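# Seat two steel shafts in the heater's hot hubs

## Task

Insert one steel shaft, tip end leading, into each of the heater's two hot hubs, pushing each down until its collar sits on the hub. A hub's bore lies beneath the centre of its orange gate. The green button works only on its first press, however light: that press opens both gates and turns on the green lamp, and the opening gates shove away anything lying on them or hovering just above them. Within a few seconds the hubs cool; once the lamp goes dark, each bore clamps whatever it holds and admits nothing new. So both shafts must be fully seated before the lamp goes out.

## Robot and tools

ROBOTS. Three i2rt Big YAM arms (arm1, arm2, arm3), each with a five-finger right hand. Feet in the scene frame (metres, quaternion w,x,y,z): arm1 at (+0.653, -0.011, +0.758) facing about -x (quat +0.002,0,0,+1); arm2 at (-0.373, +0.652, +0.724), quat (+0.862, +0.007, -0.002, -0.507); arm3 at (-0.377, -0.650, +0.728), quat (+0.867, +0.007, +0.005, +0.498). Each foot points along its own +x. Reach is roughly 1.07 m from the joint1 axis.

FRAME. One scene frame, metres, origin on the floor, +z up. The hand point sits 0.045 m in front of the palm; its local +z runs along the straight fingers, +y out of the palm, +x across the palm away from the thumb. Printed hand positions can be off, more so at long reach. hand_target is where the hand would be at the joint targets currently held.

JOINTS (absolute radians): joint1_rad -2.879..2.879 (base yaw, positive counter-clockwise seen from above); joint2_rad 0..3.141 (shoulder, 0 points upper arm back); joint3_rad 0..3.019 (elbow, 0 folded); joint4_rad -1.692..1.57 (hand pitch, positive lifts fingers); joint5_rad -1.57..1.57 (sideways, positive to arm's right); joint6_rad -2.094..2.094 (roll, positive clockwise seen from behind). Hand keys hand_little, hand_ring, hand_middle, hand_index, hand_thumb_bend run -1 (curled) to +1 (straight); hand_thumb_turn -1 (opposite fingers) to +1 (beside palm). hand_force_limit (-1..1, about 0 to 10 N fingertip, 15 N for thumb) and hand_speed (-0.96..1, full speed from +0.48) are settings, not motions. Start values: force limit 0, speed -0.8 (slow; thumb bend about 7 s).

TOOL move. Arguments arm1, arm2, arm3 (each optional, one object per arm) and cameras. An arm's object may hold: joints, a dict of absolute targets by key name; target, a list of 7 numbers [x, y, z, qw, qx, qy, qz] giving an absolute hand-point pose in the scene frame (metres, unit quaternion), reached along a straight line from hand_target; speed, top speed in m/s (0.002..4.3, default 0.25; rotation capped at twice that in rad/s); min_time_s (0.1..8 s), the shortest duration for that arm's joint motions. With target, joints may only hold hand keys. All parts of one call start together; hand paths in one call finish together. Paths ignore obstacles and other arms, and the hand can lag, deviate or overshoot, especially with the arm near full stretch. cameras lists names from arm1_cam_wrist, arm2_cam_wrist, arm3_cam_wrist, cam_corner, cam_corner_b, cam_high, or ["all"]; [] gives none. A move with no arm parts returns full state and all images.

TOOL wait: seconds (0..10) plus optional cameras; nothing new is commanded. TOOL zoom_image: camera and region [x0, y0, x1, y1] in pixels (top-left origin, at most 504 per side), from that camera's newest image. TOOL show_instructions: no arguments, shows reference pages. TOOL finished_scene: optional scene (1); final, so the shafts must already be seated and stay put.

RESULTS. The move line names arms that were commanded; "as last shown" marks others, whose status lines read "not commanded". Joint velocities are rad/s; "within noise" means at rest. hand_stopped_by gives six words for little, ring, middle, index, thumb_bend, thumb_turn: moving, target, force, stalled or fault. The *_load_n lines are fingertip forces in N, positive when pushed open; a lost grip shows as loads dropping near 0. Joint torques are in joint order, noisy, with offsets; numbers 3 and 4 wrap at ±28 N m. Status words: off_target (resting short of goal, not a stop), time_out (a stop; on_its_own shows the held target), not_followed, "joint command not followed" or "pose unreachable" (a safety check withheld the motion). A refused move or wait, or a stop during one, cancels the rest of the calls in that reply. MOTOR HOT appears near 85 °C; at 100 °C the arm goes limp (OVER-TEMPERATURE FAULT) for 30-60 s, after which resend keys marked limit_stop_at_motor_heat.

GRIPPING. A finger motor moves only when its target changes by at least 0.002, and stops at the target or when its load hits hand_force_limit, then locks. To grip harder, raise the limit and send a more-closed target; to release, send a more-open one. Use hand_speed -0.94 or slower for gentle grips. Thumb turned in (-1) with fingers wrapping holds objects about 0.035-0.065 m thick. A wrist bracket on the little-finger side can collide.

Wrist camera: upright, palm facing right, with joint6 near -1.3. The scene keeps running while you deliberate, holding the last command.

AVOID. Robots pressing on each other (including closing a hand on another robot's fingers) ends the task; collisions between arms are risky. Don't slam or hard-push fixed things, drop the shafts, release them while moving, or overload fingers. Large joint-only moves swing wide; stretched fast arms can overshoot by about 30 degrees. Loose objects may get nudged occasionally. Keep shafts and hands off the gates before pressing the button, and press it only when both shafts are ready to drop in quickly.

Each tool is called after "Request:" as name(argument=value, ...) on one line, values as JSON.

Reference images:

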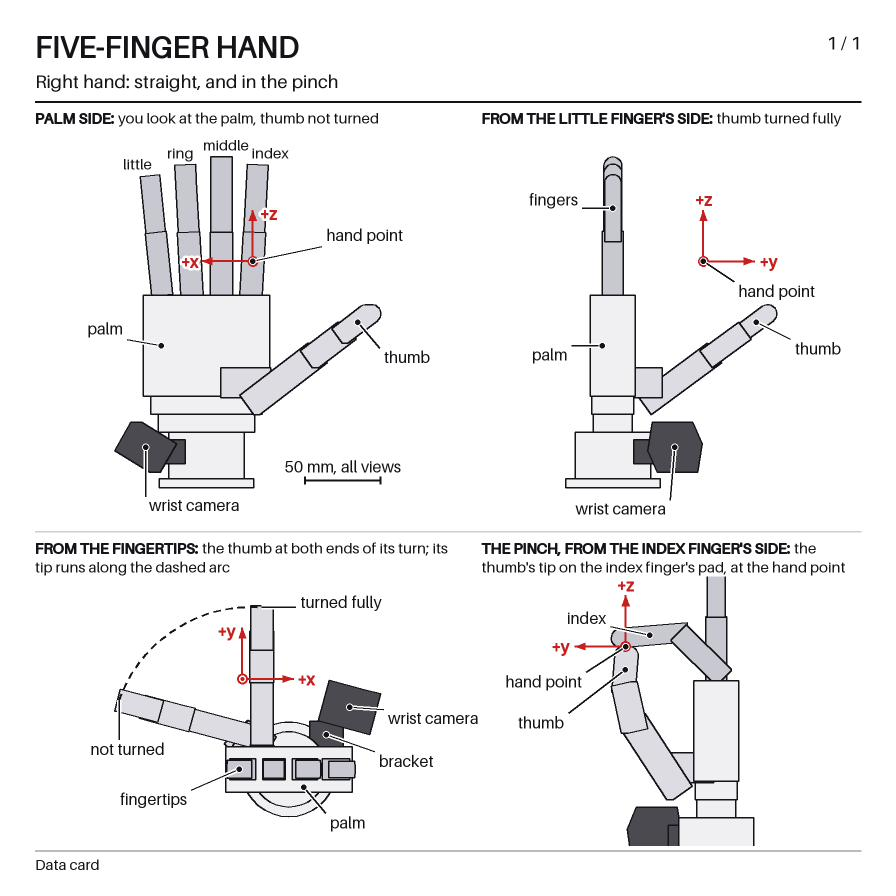

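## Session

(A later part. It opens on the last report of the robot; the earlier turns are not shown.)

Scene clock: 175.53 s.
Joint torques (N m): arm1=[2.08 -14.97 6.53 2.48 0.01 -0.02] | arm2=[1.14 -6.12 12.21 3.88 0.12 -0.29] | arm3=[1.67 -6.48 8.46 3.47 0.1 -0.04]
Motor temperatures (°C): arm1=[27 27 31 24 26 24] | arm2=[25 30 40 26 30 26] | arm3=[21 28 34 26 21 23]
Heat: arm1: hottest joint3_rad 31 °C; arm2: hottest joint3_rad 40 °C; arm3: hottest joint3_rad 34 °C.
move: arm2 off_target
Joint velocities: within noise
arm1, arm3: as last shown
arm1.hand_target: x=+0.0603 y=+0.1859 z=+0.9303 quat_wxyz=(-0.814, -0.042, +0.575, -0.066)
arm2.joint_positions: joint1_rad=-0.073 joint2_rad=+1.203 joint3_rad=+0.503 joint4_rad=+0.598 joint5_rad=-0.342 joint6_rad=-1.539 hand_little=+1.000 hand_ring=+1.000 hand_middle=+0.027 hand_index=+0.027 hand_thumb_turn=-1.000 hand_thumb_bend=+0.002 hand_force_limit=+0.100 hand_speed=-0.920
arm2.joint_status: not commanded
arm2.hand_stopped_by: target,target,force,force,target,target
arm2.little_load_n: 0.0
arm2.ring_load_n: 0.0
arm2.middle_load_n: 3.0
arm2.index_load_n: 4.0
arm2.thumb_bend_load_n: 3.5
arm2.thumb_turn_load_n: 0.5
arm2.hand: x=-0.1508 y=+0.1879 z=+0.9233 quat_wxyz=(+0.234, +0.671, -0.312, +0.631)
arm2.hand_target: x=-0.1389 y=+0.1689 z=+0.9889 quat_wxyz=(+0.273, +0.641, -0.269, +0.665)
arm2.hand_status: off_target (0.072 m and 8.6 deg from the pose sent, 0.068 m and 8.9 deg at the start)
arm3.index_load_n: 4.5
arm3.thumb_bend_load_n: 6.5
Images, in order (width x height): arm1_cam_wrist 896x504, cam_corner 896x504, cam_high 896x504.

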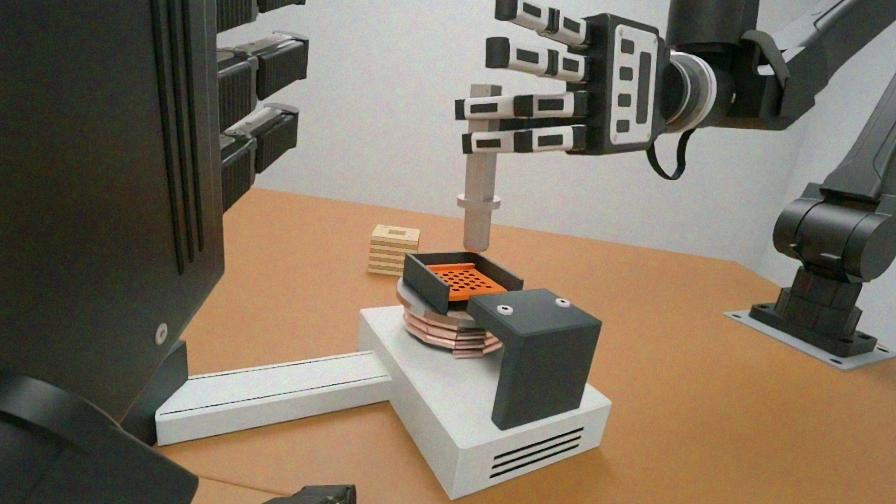

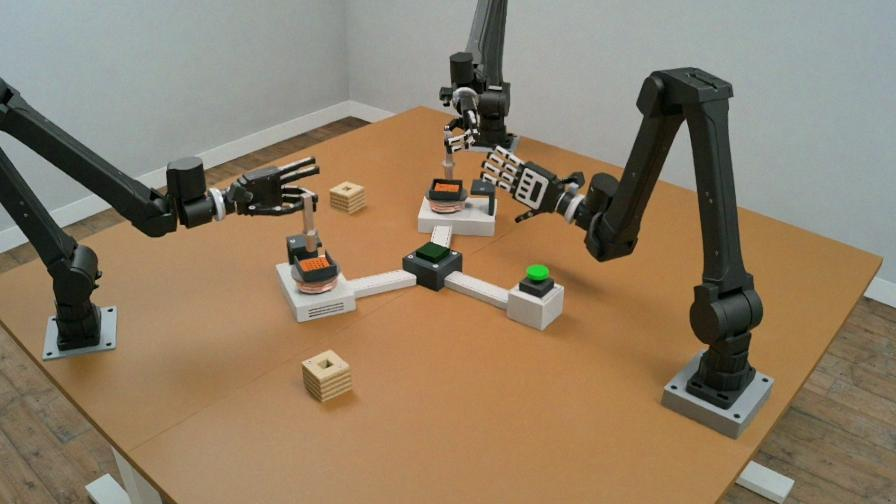

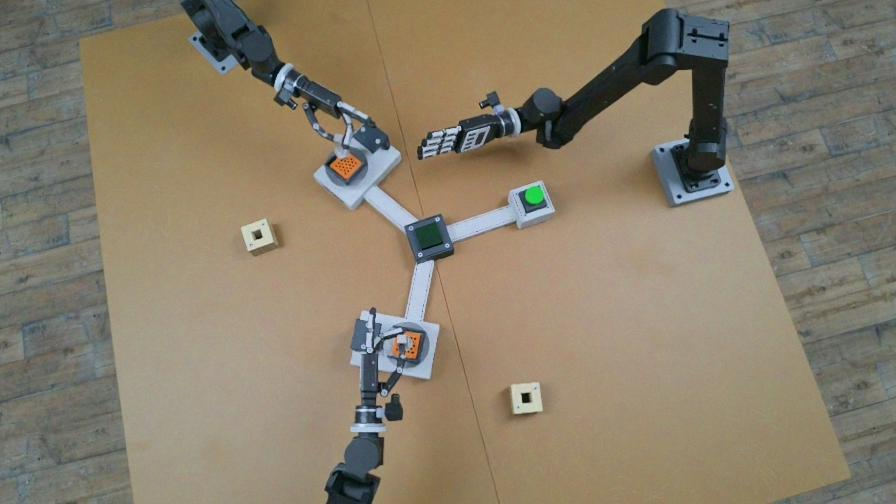

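Request:
move(arm2={"target": [-0.1440, 0.1850, 1.0300, 0.2593, 0.6644, -0.2820, 0.6418], "speed": 0.1})

Request:
move(arm2={"target": [-0.1440, 0.1850, 0.9550, 0.2593, 0.6644, -0.2820, 0.6418], "speed": 0.06}, cameras=["arm1_cam_wrist", "cam_corner", "cam_high"])

Request:
zoom_image(camera="arm1_cam_wrist", region=[370, 60, 610, 360])

Request:
zoom_image(camera="cam_corner", region=[420, 110, 500, 240])

Request:
zoom_image(camera="cam_high", region=[315, 125, 385, 195])

Scene clock: 178.37 s.
Joint torques (N m): arm1=[2.14 -14.92 6.54 2.47 0.01 -0.02] | arm2=[1.32 -5.07 13.14 2.52 0.11 -0.31] | arm3=[0.5 -5.71 8.57 3.47 0.07 -0.05]
Motor temperatures (°C): arm1=[27 27 31 24 26 24] | arm2=[25 30 40 26 30 26] | arm3=[21 28 35 26 21 23]
Heat: arm1: hottest joint3_rad 31 °C; arm2: hottest joint3_rad 40 °C; arm3: hottest joint3_rad 35 °C.
move: arm2 off_target
Joint velocities: within noise
arm1, arm3: as last shown
arm1.index_load_n: 0.5
arm2.joint_positions: joint1_rad=-0.063 joint2_rad=+1.034 joint3_rad=+0.571 joint4_rad=+0.318 joint5_rad=-0.331 joint6_rad=-1.555 hand_little=+1.000 hand_ring=+1.000 hand_middle=+0.027 hand_index=+0.027 hand_thumb_turn=-1.000 hand_thumb_bend=+0.002 hand_force_limit=+0.100 hand_speed=-0.920
arm2.joint_status: not commanded
arm2.hand_stopped_by: target,target,force,force,target,target
arm2.little_load_n: 0.0
arm2.ring_load_n: 0.0
arm2.middle_load_n: 3.0
arm2.index_load_n: 4.0
arm2.thumb_bend_load_n: 4.0
arm2.thumb_turn_load_n: 0.5
arm2.hand: x=-0.1557 y=+0.2026 z=+0.9702 quat_wxyz=(+0.229, +0.684, -0.317, +0.616)
arm2.hand_target: x=-0.1465 y=+0.1900 z=+1.0300 quat_wxyz=(+0.260, +0.664, -0.282, +0.642)
arm2.hand_status: off_target (0.063 m and 6.5 deg from the pose sent, 0.107 m and 4.7 deg at the start)
arm3.index_load_n: 4.0
arm3.thumb_turn_load_n: 1.5
pictures: none

Scene clock: 180.27 s.
Joint torques (N m): arm1=[2.14 -14.92 6.54 2.47 0.01 -0.01] | arm2=[0.97 -5.77 7.84 3.81 -0.03 -0.27] | arm3=[1.08 -6.83 8.53 3.36 0.11 -0.03]
Motor temperatures (°C): arm1=[27 27 31 24 26 24] | arm2=[25 30 40 26 30 26] | arm3=[21 28 35 26 21 23]
Heat: arm1: hottest joint3_rad 31 °C; arm2: hottest joint3_rad 40 °C; arm3: hottest joint3_rad 35 °C.
move: arm2 off_target
Joint velocities: within noise
arm1, arm3: as last shown
arm1.index_load_n: 0.0
arm1.thumb_bend_load_n: 0.5
arm2.joint_positions: joint1_rad=-0.063 joint2_rad=+1.185 joint3_rad=+0.512 joint4_rad=+0.552 joint5_rad=-0.330 joint6_rad=-1.556 hand_little=+1.000 hand_ring=+1.000 hand_middle=+0.027 hand_index=+0.027 hand_thumb_turn=-1.000 hand_thumb_bend=+0.002 hand_force_limit=+0.100 hand_speed=-0.920
arm2.joint_status: not commanded
arm2.hand_stopped_by: target,target,force,force,target,target
arm2.little_load_n: 0.0
arm2.ring_load_n: 0.0
arm2.middle_load_n: 2.5
arm2.index_load_n: 4.0
arm2.thumb_bend_load_n: 3.5
arm2.thumb_turn_load_n: 0.5
arm2.hand: x=-0.1493 y=+0.1901 z=+0.9256 quat_wxyz=(+0.235, +0.678, -0.311, +0.623)
arm2.hand_target: x=-0.1444 y=+0.1859 z=+0.9550 quat_wxyz=(+0.259, +0.664, -0.283, +0.641)
arm2.hand_status: off_target (0.030 m and 5.1 deg from the pose sent, 0.026 m and 6.5 deg at the start)
arm3.index_load_n: 4.5
arm3.thumb_bend_load_n: 6.0
Images, in order (width x height): arm1_cam_wrist 896x504, cam_corner 896x504, cam_high 896x504.

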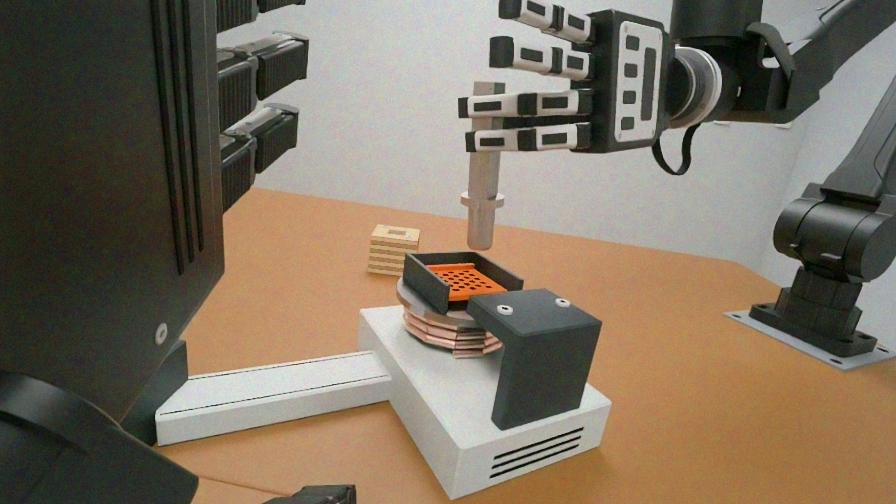

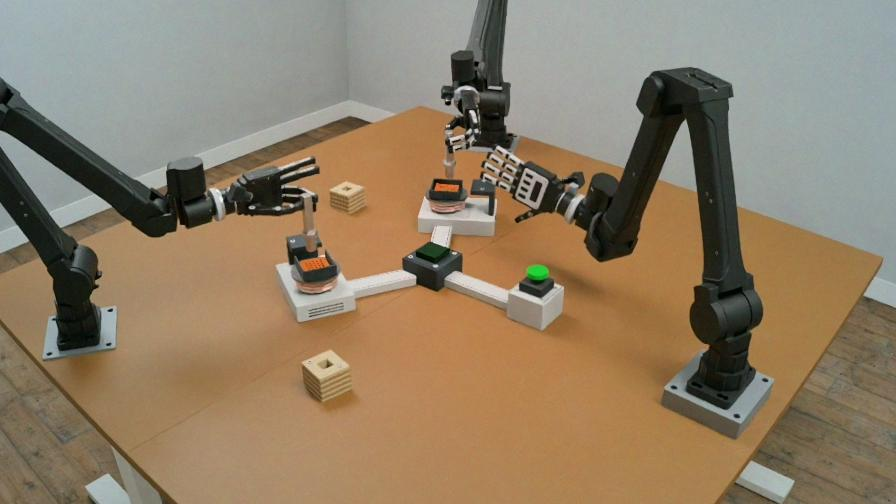

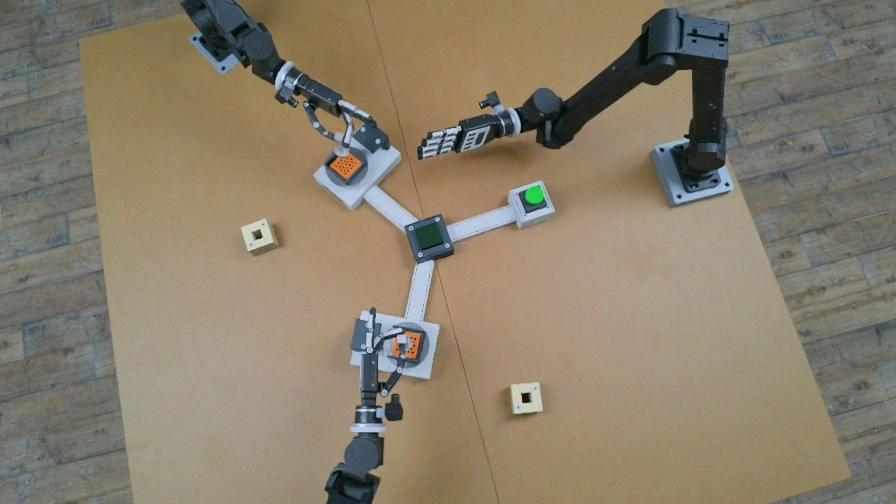

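Scaled by 1.680 from the camera's image (finer frame: 1280x720).

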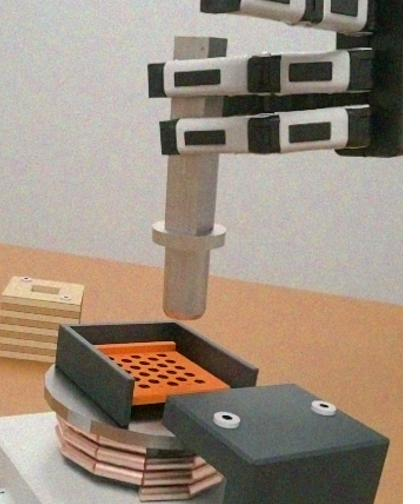

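Scaled by 3.877 from the camera's image (finer frame: 1280x720).

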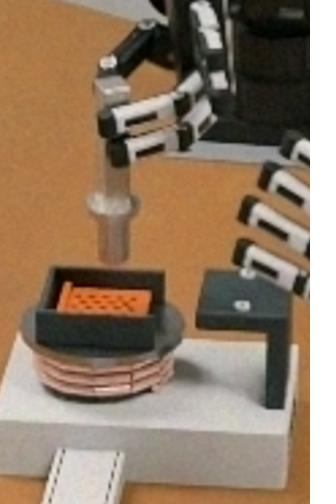

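Scaled by 7.200 from the camera's image (finer frame: 1280x720).

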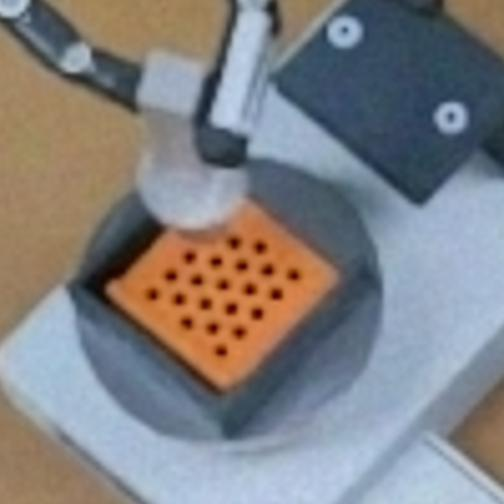

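Request:
move(arm2={"target": [-0.1421, 0.1773, 1.0000, 0.2666, 0.6629, -0.2746, 0.6435], "speed": 0.08}, arm1={"target": [0.1050, -0.2440, 0.9300, -0.7906, -0.0504, 0.6067, -0.0657], "speed": 0.3})

Request:
move(arm2={"target": [-0.1421, 0.1770, 0.9560, 0.2666, 0.6629, -0.2746, 0.6435], "speed": 0.06}, cameras=["arm1_cam_wrist", "cam_corner", "cam_corner_b", "cam_high", "arm2_cam_wrist"])

Request:
zoom_image(camera="cam_corner", region=[420, 110, 500, 240])

Scene clock: 183.13 s.
Joint torques (N m): arm1=[1.38 -12.63 7.21 1.25 -0.08 -0.14] | arm2=[0.97 -6.77 13.04 2.54 -0.14 -0.3] | arm3=[0.85 -6.83 8.49 3.37 0.1 0]
Motor temperatures (°C): arm1=[27 27 31 24 26 24] | arm2=[25 30 40 26 30 26] | arm3=[21 28 35 26 21 23]
Heat: arm1: hottest joint3_rad 31 °C; arm2: hottest joint3_rad 40 °C; arm3: hottest joint3_rad 35 °C.
move: arm1 done; arm2 off_target
Joint velocities: within noise
arm1.joint_positions: joint1_rad=+0.659 joint2_rad=+1.844 joint3_rad=+0.719 joint4_rad=+1.421 joint5_rad=+0.462 joint6_rad=-1.695 hand_little=+1.000 hand_ring=+1.000 hand_middle=+1.000 hand_index=+1.000 hand_thumb_turn=+1.000 hand_thumb_bend=+1.000 hand_force_limit=+0.000 hand_speed=-0.800
arm1.joint_status: not commanded
arm1.hand_stopped_by: target,target,target,target,target,target
arm1.little_load_n: 0.0
arm1.ring_load_n: 0.0
arm1.middle_load_n: 0.0
arm1.index_load_n: 0.0
arm1.thumb_bend_load_n: 0.0
arm1.thumb_turn_load_n: 0.0
arm1.hand: x=+0.1126 y=-0.2448 z=+0.9315 quat_wxyz=(-0.791, -0.050, +0.606, -0.074)
arm1.hand_target: x=+0.1052 y=-0.2440 z=+0.9301 quat_wxyz=(-0.791, -0.050, +0.607, -0.066)
arm1.hand_status: done (0.008 m and 0.9 deg from the pose sent, 0.432 m and 2.7 deg at the start; a joint's target at an end of its range on 9 of 64 steps)
arm2.joint_positions: joint1_rad=-0.063 joint2_rad=+1.122 joint3_rad=+0.512 joint4_rad=+0.456 joint5_rad=-0.330 joint6_rad=-1.569 hand_little=+1.000 hand_ring=+1.000 hand_middle=+0.027 hand_index=+0.027 hand_thumb_turn=-1.000 hand_thumb_bend=+0.002 hand_force_limit=+0.100 hand_speed=-0.920
arm2.joint_status: not commanded
arm2.hand_stopped_by: target,target,force,force,target,target
arm2.little_load_n: 0.0
arm2.ring_load_n: 0.0
arm2.middle_load_n: 3.0
arm2.index_load_n: 4.0
arm2.thumb_bend_load_n: 3.5
arm2.thumb_turn_load_n: 0.5
arm2.hand: x=-0.1546 y=+0.2000 z=+0.9311 quat_wxyz=(+0.231, +0.688, -0.314, +0.612)
arm2.hand_target: x=-0.1451 y=+0.1833 z=+1.0003 quat_wxyz=(+0.267, +0.662, -0.275, +0.644)
arm2.hand_status: off_target (0.074 m and 7.7 deg from the pose sent, 0.076 m and 6.3 deg at the start)
arm3: as last shown
pictures: none

Scene clock: 184.50 s.
Joint torques (N m): arm1=[1.26 -12.63 7.21 1.28 -0.08 -0.18] | arm2=[0.56 -6.24 8.55 3.93 -0.19 -0.3] | arm3=[0.79 -6.36 8.42 3.37 0.05 0]
Motor temperatures (°C): arm1=[27 27 31 24 26 24] | arm2=[25 30 40 26 30 26] | arm3=[21 28 35 26 21 23]
Heat: arm1: hottest joint3_rad 31 °C; arm2: hottest joint3_rad 40 °C; arm3: hottest joint3_rad 35 °C.
move: arm2 off_target
Joint velocities: within noise
arm1, arm3: as last shown
arm2.joint_positions: joint1_rad=-0.063 joint2_rad=+1.214 joint3_rad=+0.512 joint4_rad=+0.583 joint5_rad=-0.332 joint6_rad=-1.569 hand_little=+1.000 hand_ring=+1.000 hand_middle=+0.027 hand_index=+0.027 hand_thumb_turn=-1.000 hand_thumb_bend=+0.002 hand_force_limit=+0.100 hand_speed=-0.920
arm2.joint_status: not commanded
arm2.hand_stopped_by: target,target,force,force,target,target
arm2.little_load_n: 0.0
arm2.ring_load_n: 0.0
arm2.middle_load_n: 2.5
arm2.index_load_n: 4.0
arm2.thumb_bend_load_n: 3.5
arm2.thumb_turn_load_n: 1.0
arm2.hand: x=-0.1474 y=+0.1862 z=+0.9206 quat_wxyz=(+0.239, +0.680, -0.306, +0.622)
arm2.hand_target: x=-0.1427 y=+0.1784 z=+0.9559 quat_wxyz=(+0.267, +0.663, -0.275, +0.643)
arm2.hand_status: off_target (0.037 m and 5.7 deg from the pose sent, 0.036 m and 7.7 deg at the start)
pictures: arm1_cam_wrist, arm2_cam_wrist, cam_corner, cam_corner_b, cam_high
Images, in order (width x height): arm1_cam_wrist 896x504, arm2_cam_wrist 896x504, cam_corner 896x504, cam_corner_b 896x504, cam_high 896x504.

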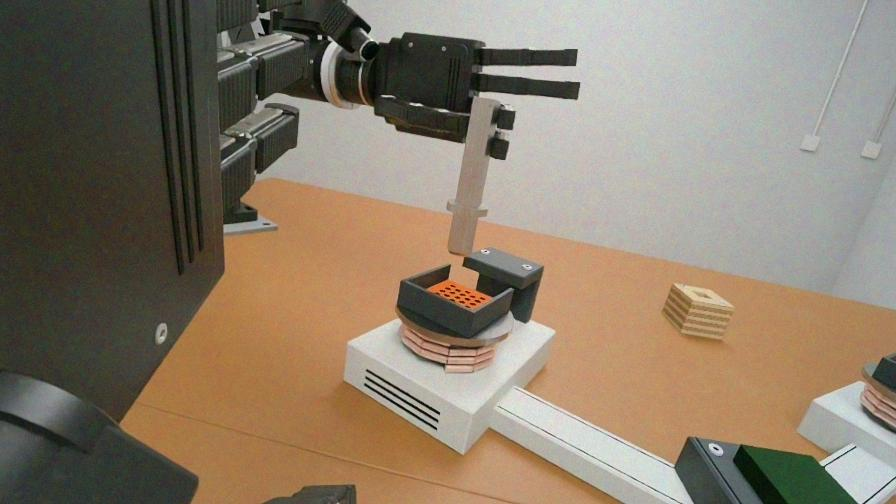

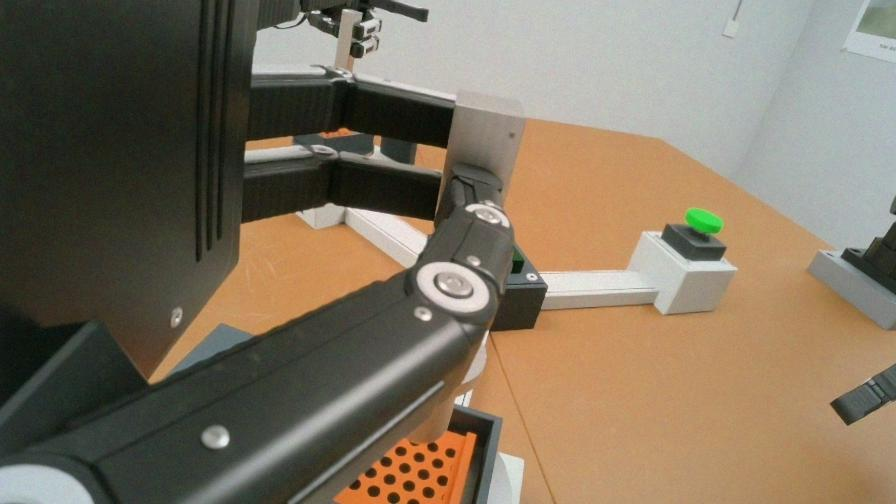

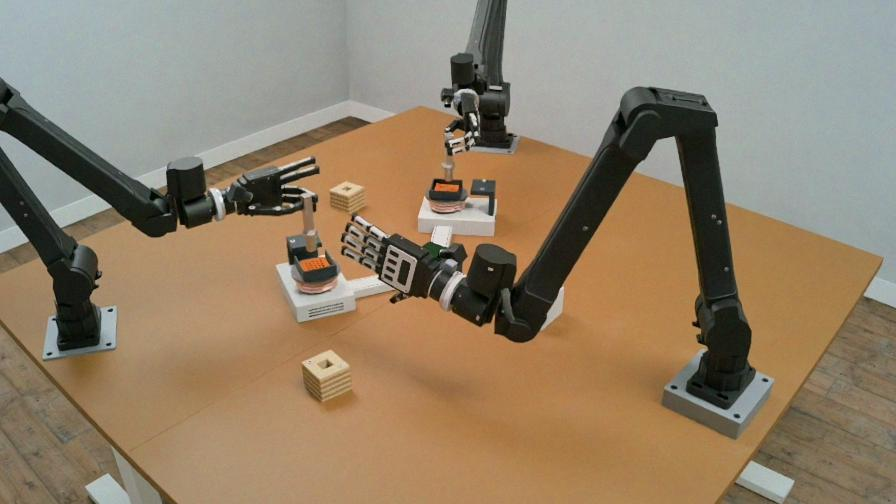

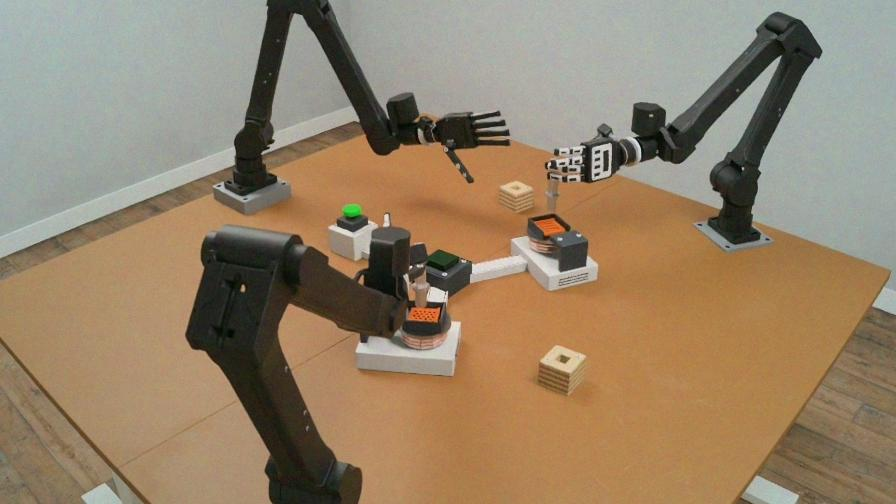

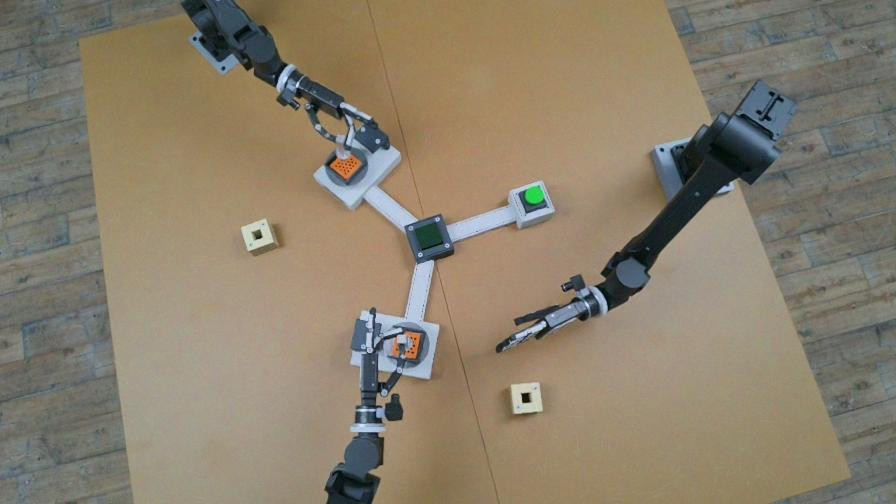

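Scaled by 3.877 from the camera's image (finer frame: 1280x720).

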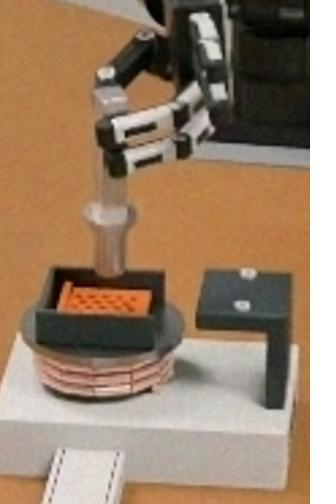

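Request:
zoom_image(camera="arm1_cam_wrist", region=[340, 60, 580, 360])

Request:
zoom_image(camera="cam_corner", region=[260, 170, 360, 330])

Request:
zoom_image(camera="cam_corner_b", region=[510, 140, 610, 290])

Scaled by 1.680 from the camera's image (finer frame: 1280x720).

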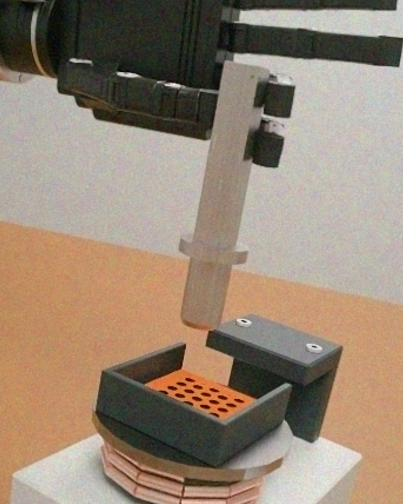

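Scaled by 3.150 from the camera's image (finer frame: 1280x720).

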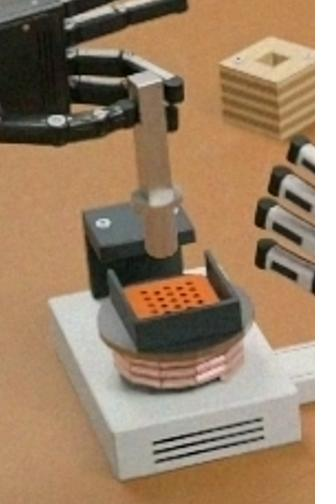

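Scaled by 3.360 from the camera's image (finer frame: 1280x720).

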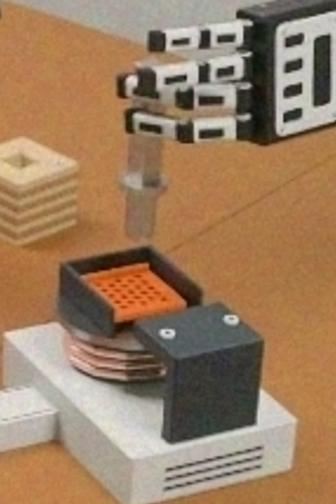

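Request:
zoom_image(camera="arm1_cam_wrist", region=[330, 240, 570, 470])

Request:
zoom_image(camera="arm1_cam_wrist", region=[640, 260, 896, 504])

Scaled by 2.100 from the camera's image (finer frame: 1280x720).

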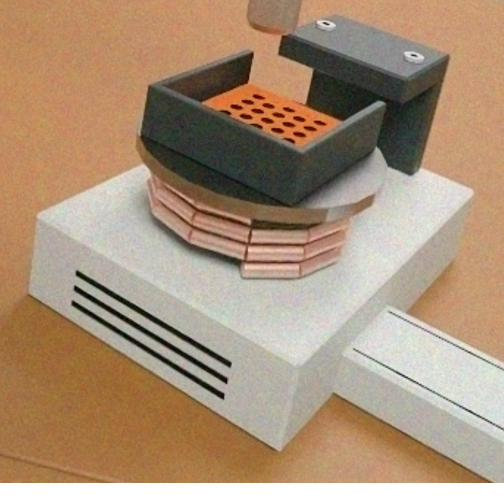

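Scaled by 1.969 from the camera's image (finer frame: 1280x720).

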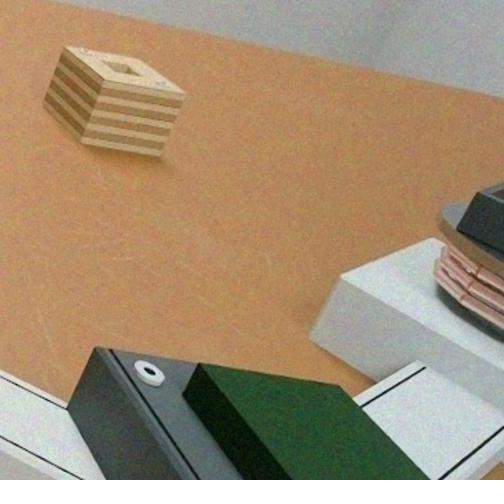

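Request:
zoom_image(camera="cam_high", region=[505, 170, 565, 235])

Request:
zoom_image(camera="cam_high", region=[500, 370, 560, 425])

Request:
zoom_image(camera="cam_high", region=[235, 210, 295, 265])

Request:
zoom_image(camera="cam_high", region=[400, 205, 465, 270])

Scaled by 7.754 from the camera's image (finer frame: 1280x720).

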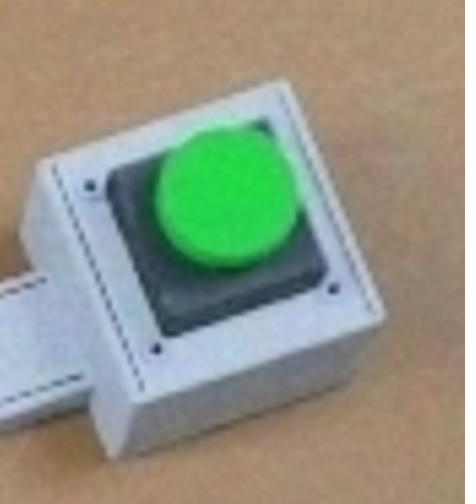

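Scaled by 8.400 from the camera's image (finer frame: 1280x720).

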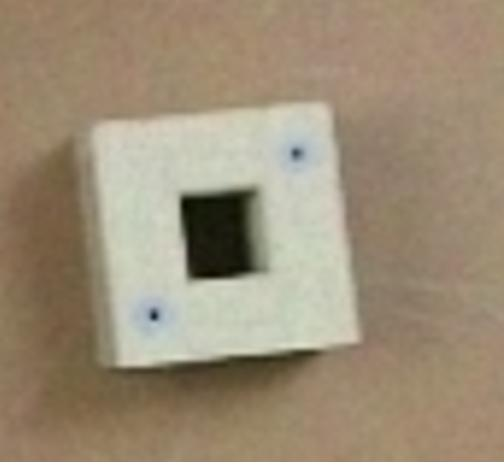

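Scaled by 8.400 from the camera's image (finer frame: 1280x720).

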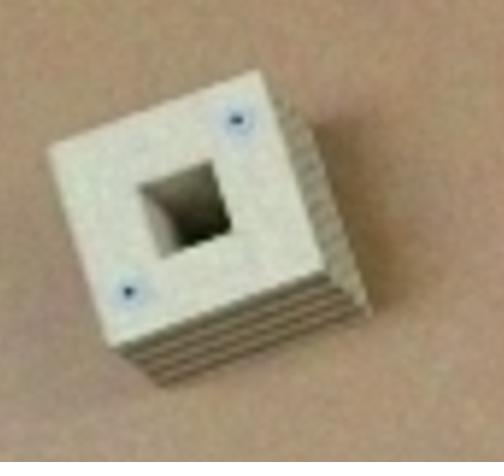

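Scaled by 7.754 from the camera's image (finer frame: 1280x720).

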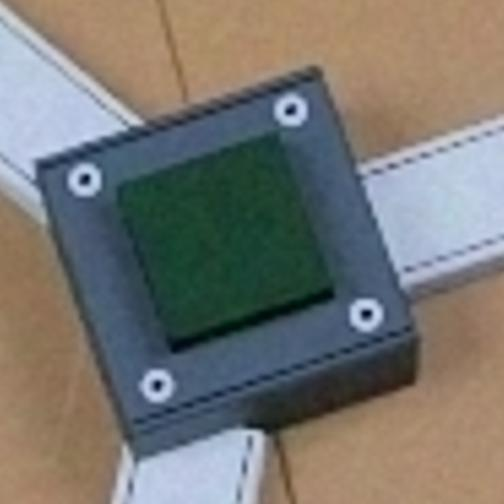

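Request:
move(arm2={"target": [-0.1504, 0.1816, 1.0100, 0.2791, 0.6250, -0.2615, 0.6805], "speed": 0.08}, arm3={"target": [-0.1180, -0.2285, 0.9950, -0.4866, 0.5305, 0.4034, 0.5647], "speed": 0.06})

Request:
move(arm2={"target": [-0.1504, 0.1816, 0.9600, 0.2791, 0.6250, -0.2615, 0.6805], "speed": 0.06}, arm3={"target": [-0.1180, -0.2285, 0.9650, -0.4866, 0.5305, 0.4034, 0.5647], "speed": 0.06}, cameras=["arm1_cam_wrist", "cam_corner", "cam_corner_b", "cam_high"])

Request:
zoom_image(camera="arm1_cam_wrist", region=[340, 60, 580, 360])

Request:
zoom_image(camera="cam_corner", region=[260, 170, 360, 330])

Request:
zoom_image(camera="cam_corner_b", region=[510, 140, 610, 290])

Request:
zoom_image(camera="cam_high", region=[375, 305, 445, 375])

Request:
zoom_image(camera="cam_high", region=[315, 125, 385, 195])

Request:
zoom_image(camera="cam_corner", region=[420, 110, 500, 240])

Scene clock: 194.47 s.
Joint torques (N m): arm1=[1.32 -12.63 7.2 1.26 -0.08 -0.18] | arm2=[-0.15 -7 9.7 3.74 -0.1 -0.09] | arm3=[1.2 -7.65 11.63 2.25 0.05 -0.07]
Motor temperatures (°C): arm1=[27 28 31 23 26 24] | arm2=[25 30 40 26 30 26] | arm3=[21 28 35 26 21 23]
Heat: arm1: hottest joint3_rad 31 °C; arm2: hottest joint3_rad 40 °C; arm3: hottest joint3_rad 35 °C.
move: arm2 off_target; arm3 off_target
Joint velocities: within noise
arm1: as last shown
arm2.joint_positions: joint1_rad=-0.071 joint2_rad=+1.141 joint3_rad=+0.512 joint4_rad=+0.603 joint5_rad=-0.353 joint6_rad=-1.544 hand_little=+1.000 hand_ring=+1.000 hand_middle=+0.027 hand_index=+0.027 hand_thumb_turn=-1.000 hand_thumb_bend=+0.002 hand_force_limit=+0.100 hand_speed=-0.920
arm2.joint_status: not commanded
arm2.hand_stopped_by: target,target,force,force,target,target
arm2.little_load_n: 0.0
arm2.ring_load_n: 0.0
arm2.middle_load_n: 2.5
arm2.index_load_n: 4.0
arm2.thumb_bend_load_n: 3.5
arm2.thumb_turn_load_n: 0.5
arm2.hand: x=-0.1496 y=+0.1915 z=+0.9608 quat_wxyz=(+0.250, +0.655, -0.288, +0.653)
arm2.hand_target: x=-0.1513 y=+0.1838 z=+1.0096 quat_wxyz=(+0.279, +0.625, -0.262, +0.680)
arm2.hand_status: off_target (0.050 m and 6.5 deg from the pose sent, 0.090 m and 11.5 deg at the start)
arm3.joint_positions: joint1_rad=-0.057 joint2_rad=+1.106 joint3_rad=+0.393 joint4_rad=+0.735 joint5_rad=-0.361 joint6_rad=-1.475 hand_little=+1.000 hand_ring=+1.000 hand_middle=+0.050 hand_index=+0.035 hand_thumb_turn=-1.000 hand_thumb_bend=+0.002 hand_force_limit=+0.100 hand_speed=-0.920
arm3.joint_status: not commanded
arm3.hand_stopped_by: target,target,force,force,target,target
arm3.little_load_n: 0.0
arm3.ring_load_n: 0.0
arm3.middle_load_n: 4.0
arm3.index_load_n: 4.5
arm3.thumb_bend_load_n: 6.0
arm3.thumb_turn_load_n: 1.0
arm3.hand: x=-0.1217 y=-0.2448 z=+0.9459 quat_wxyz=(-0.475, +0.568, +0.406, +0.535)
arm3.hand_target: x=-0.1196 y=-0.2315 z=+0.9951 quat_wxyz=(-0.487, +0.531, +0.403, +0.565)
arm3.hand_status: off_target (0.052 m and 5.7 deg from the pose sent, 0.050 m and 3.9 deg at the start)
pictures: none

Scene clock: 195.93 s.
Joint torques (N m): arm1=[1.32 -12.63 7.21 1.25 -0.08 -0.18] | arm2=[-0.62 -6.24 7.32 3.95 -0.08 -0.1] | arm3=[0.32 -7.06 8.23 3.32 0.03 -0.07]
Motor temperatures (°C): arm1=[27 28 31 23 26 24] | arm2=[25 30 40 26 30 26] | arm3=[21 28 35 26 21 23]
Heat: arm1: hottest joint3_rad 31 °C; arm2: hottest joint3_rad 40 °C; arm3: hottest joint3_rad 35 °C.
move: arm2 off_target; arm3 off_target
Joint velocities: within noise
arm1: as last shown
arm1.ring_load_n: -0.5
arm2.joint_positions: joint1_rad=-0.073 joint2_rad=+1.257 joint3_rad=+0.465 joint4_rad=+0.802 joint5_rad=-0.355 joint6_rad=-1.543 hand_little=+1.000 hand_ring=+1.000 hand_middle=+0.027 hand_index=+0.027 hand_thumb_turn=-1.000 hand_thumb_bend=+0.002 hand_force_limit=+0.100 hand_speed=-0.920
arm2.joint_status: not commanded
arm2.hand_stopped_by: target,target,force,force,target,target
arm2.little_load_n: 0.0
arm2.ring_load_n: 0.0
arm2.middle_load_n: 3.0
arm2.index_load_n: 4.0
arm2.thumb_bend_load_n: 3.5
arm2.thumb_turn_load_n: 0.5
arm2.hand: x=-0.1477 y=+0.1875 z=+0.9323 quat_wxyz=(+0.258, +0.645, -0.280, +0.663)
arm2.hand_target: x=-0.1507 y=+0.1823 z=+0.9596 quat_wxyz=(+0.279, +0.625, -0.262, +0.680)
arm2.hand_status: off_target (0.028 m and 4.5 deg from the pose sent, 0.010 m and 6.5 deg at the start)
arm3.joint_positions: joint1_rad=-0.057 joint2_rad=+1.186 joint3_rad=+0.393 joint4_rad=+0.841 joint5_rad=-0.361 joint6_rad=-1.475 hand_little=+1.000 hand_ring=+1.000 hand_middle=+0.050 hand_index=+0.035 hand_thumb_turn=-1.000 hand_thumb_bend=+0.002 hand_force_limit=+0.100 hand_speed=-0.920
arm3.joint_status: not commanded
arm3.hand_stopped_by: target,target,force,force,target,target
arm3.little_load_n: 0.0
arm3.ring_load_n: 0.0
arm3.middle_load_n: 4.0
arm3.index_load_n: 4.0
arm3.thumb_bend_load_n: 6.5
arm3.thumb_turn_load_n: 1.0
arm3.hand: x=-0.1165 y=-0.2367 z=+0.9386 quat_wxyz=(-0.478, +0.559, +0.404, +0.544)
arm3.hand_target: x=-0.1183 y=-0.2293 z=+0.9649 quat_wxyz=(-0.487, +0.531, +0.403, +0.565)
arm3.hand_status: off_target (0.028 m and 4.2 deg from the pose sent, 0.026 m and 5.7 deg at the start)
Images, in order (width x height): arm1_cam_wrist 896x504, cam_corner 896x504, cam_corner_b 896x504, cam_high 896x504.

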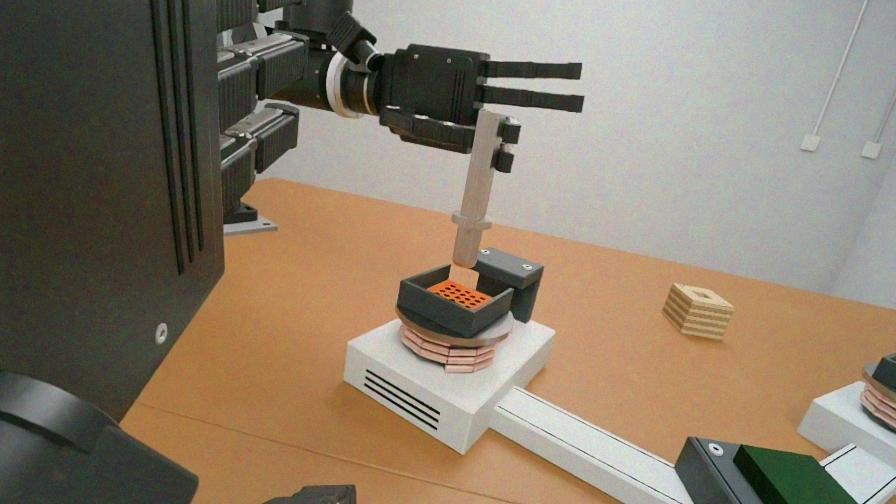

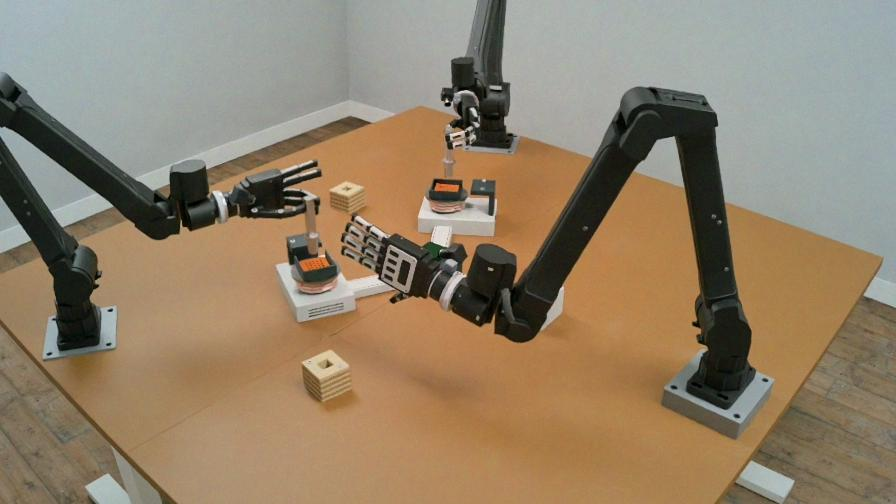

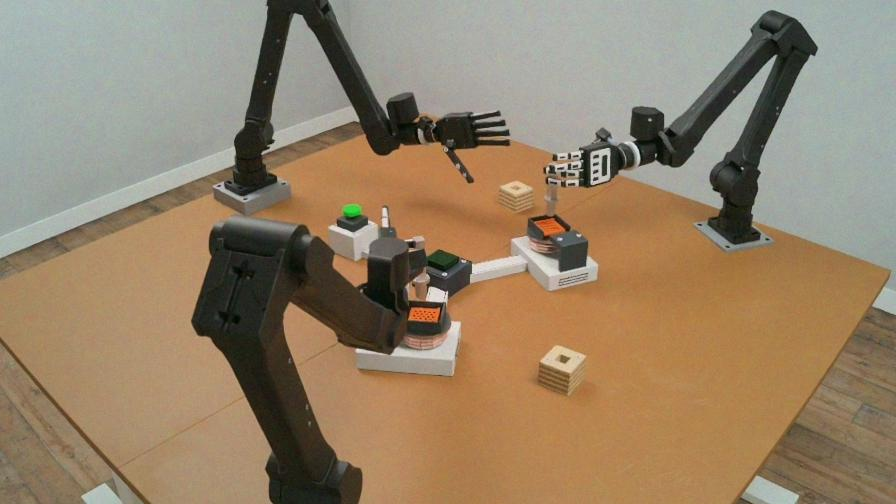

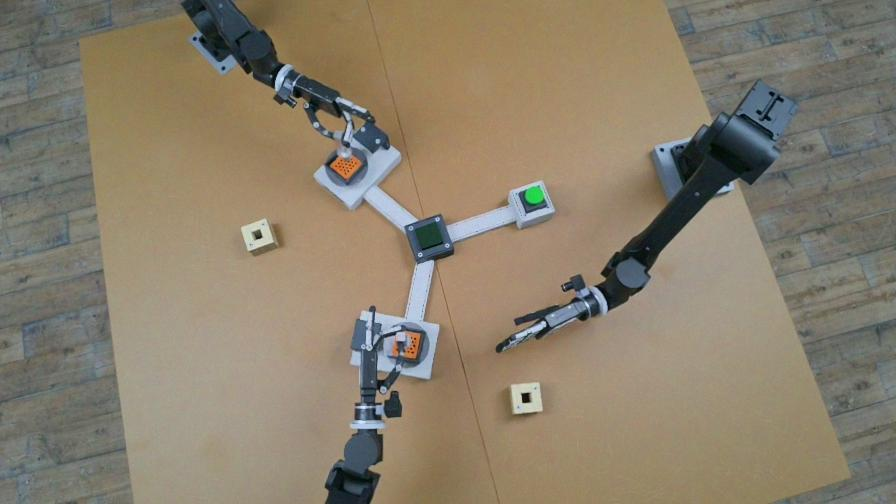

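Scaled by 1.680 from the camera's image (finer frame: 1280x720).

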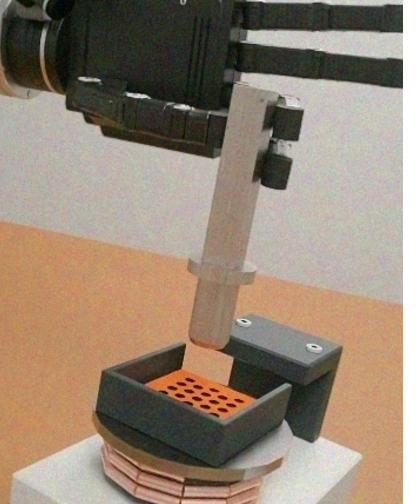

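Scaled by 3.150 from the camera's image (finer frame: 1280x720).

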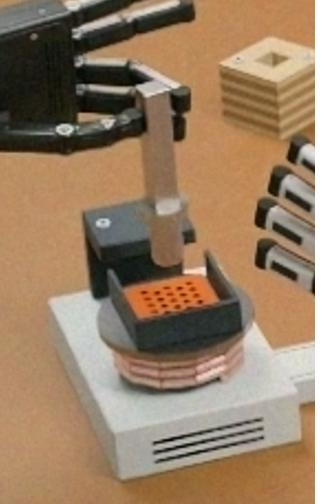

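Scaled by 3.360 from the camera's image (finer frame: 1280x720).

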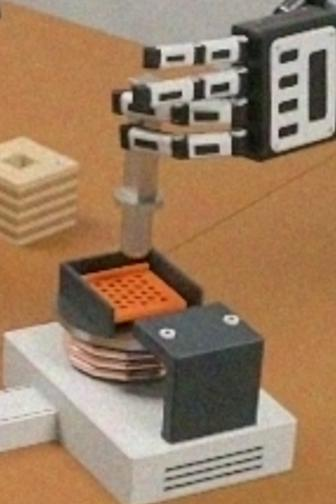

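Scaled by 7.200 from the camera's image (finer frame: 1280x720).

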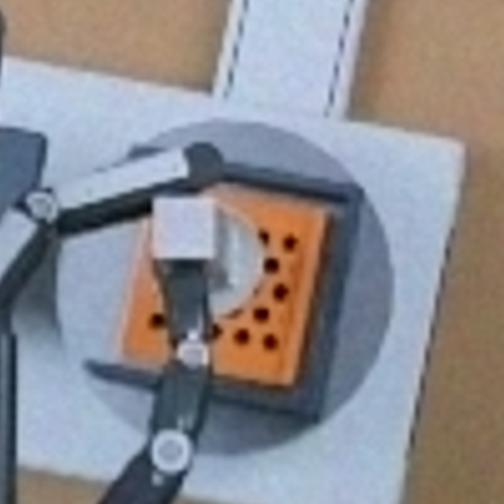

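Scaled by 7.200 from the camera's image (finer frame: 1280x720).

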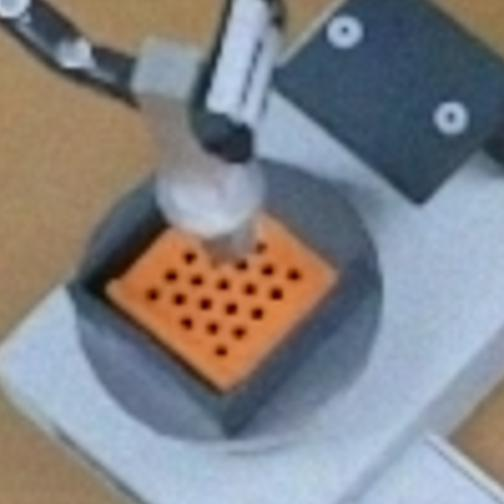

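Scaled by 3.877 from the camera's image (finer frame: 1280x720).

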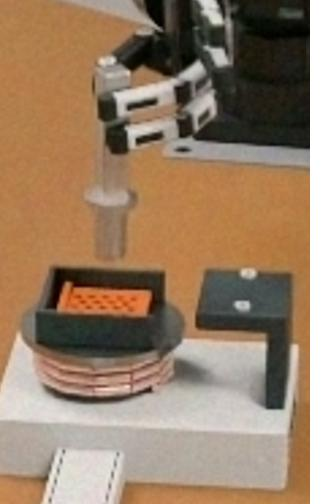

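Request:
zoom_image(camera="arm1_cam_wrist", region=[400, 200, 540, 340])

Scaled by 3.600 from the camera's image (finer frame: 1280x720).

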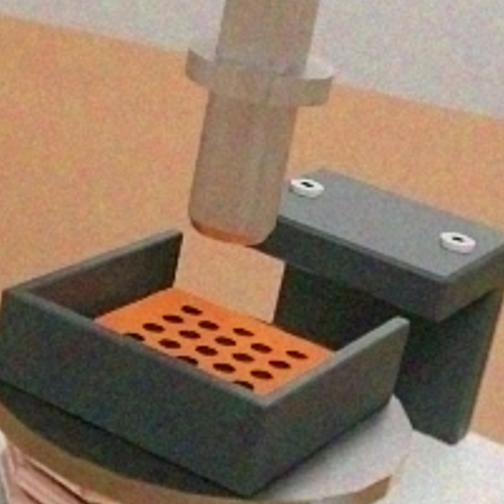

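Request:
zoom_image(camera="cam_corner", region=[265, 185, 365, 335])

Request:
zoom_image(camera="cam_corner", region=[285, 330, 370, 415])

Request:
zoom_image(camera="cam_corner_b", region=[500, 155, 610, 305])

Request:
zoom_image(camera="cam_corner_b", region=[520, 330, 605, 415])

Scaled by 3.360 from the camera's image (finer frame: 1280x720).

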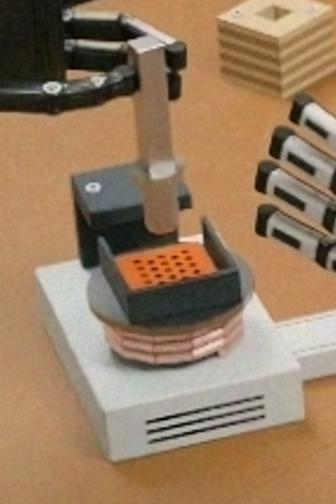

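Scaled by 5.929 from the camera's image (finer frame: 1280x720).

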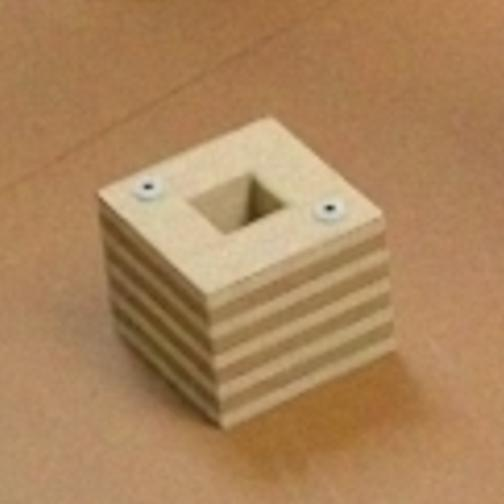

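Scaled by 3.360 from the camera's image (finer frame: 1280x720).

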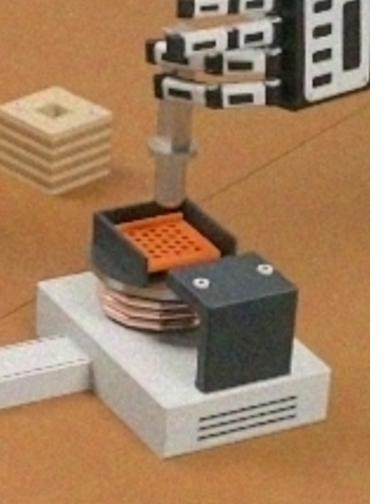

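Scaled by 5.929 from the camera's image (finer frame: 1280x720).

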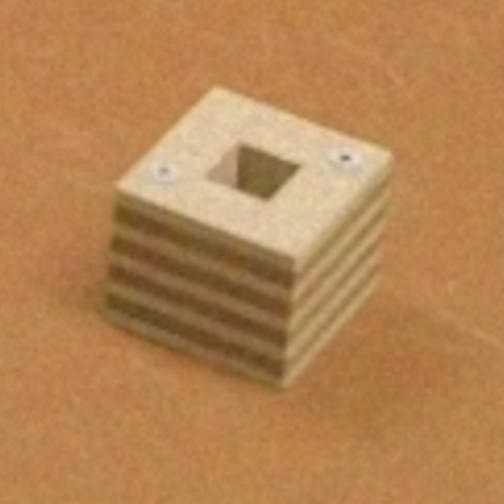

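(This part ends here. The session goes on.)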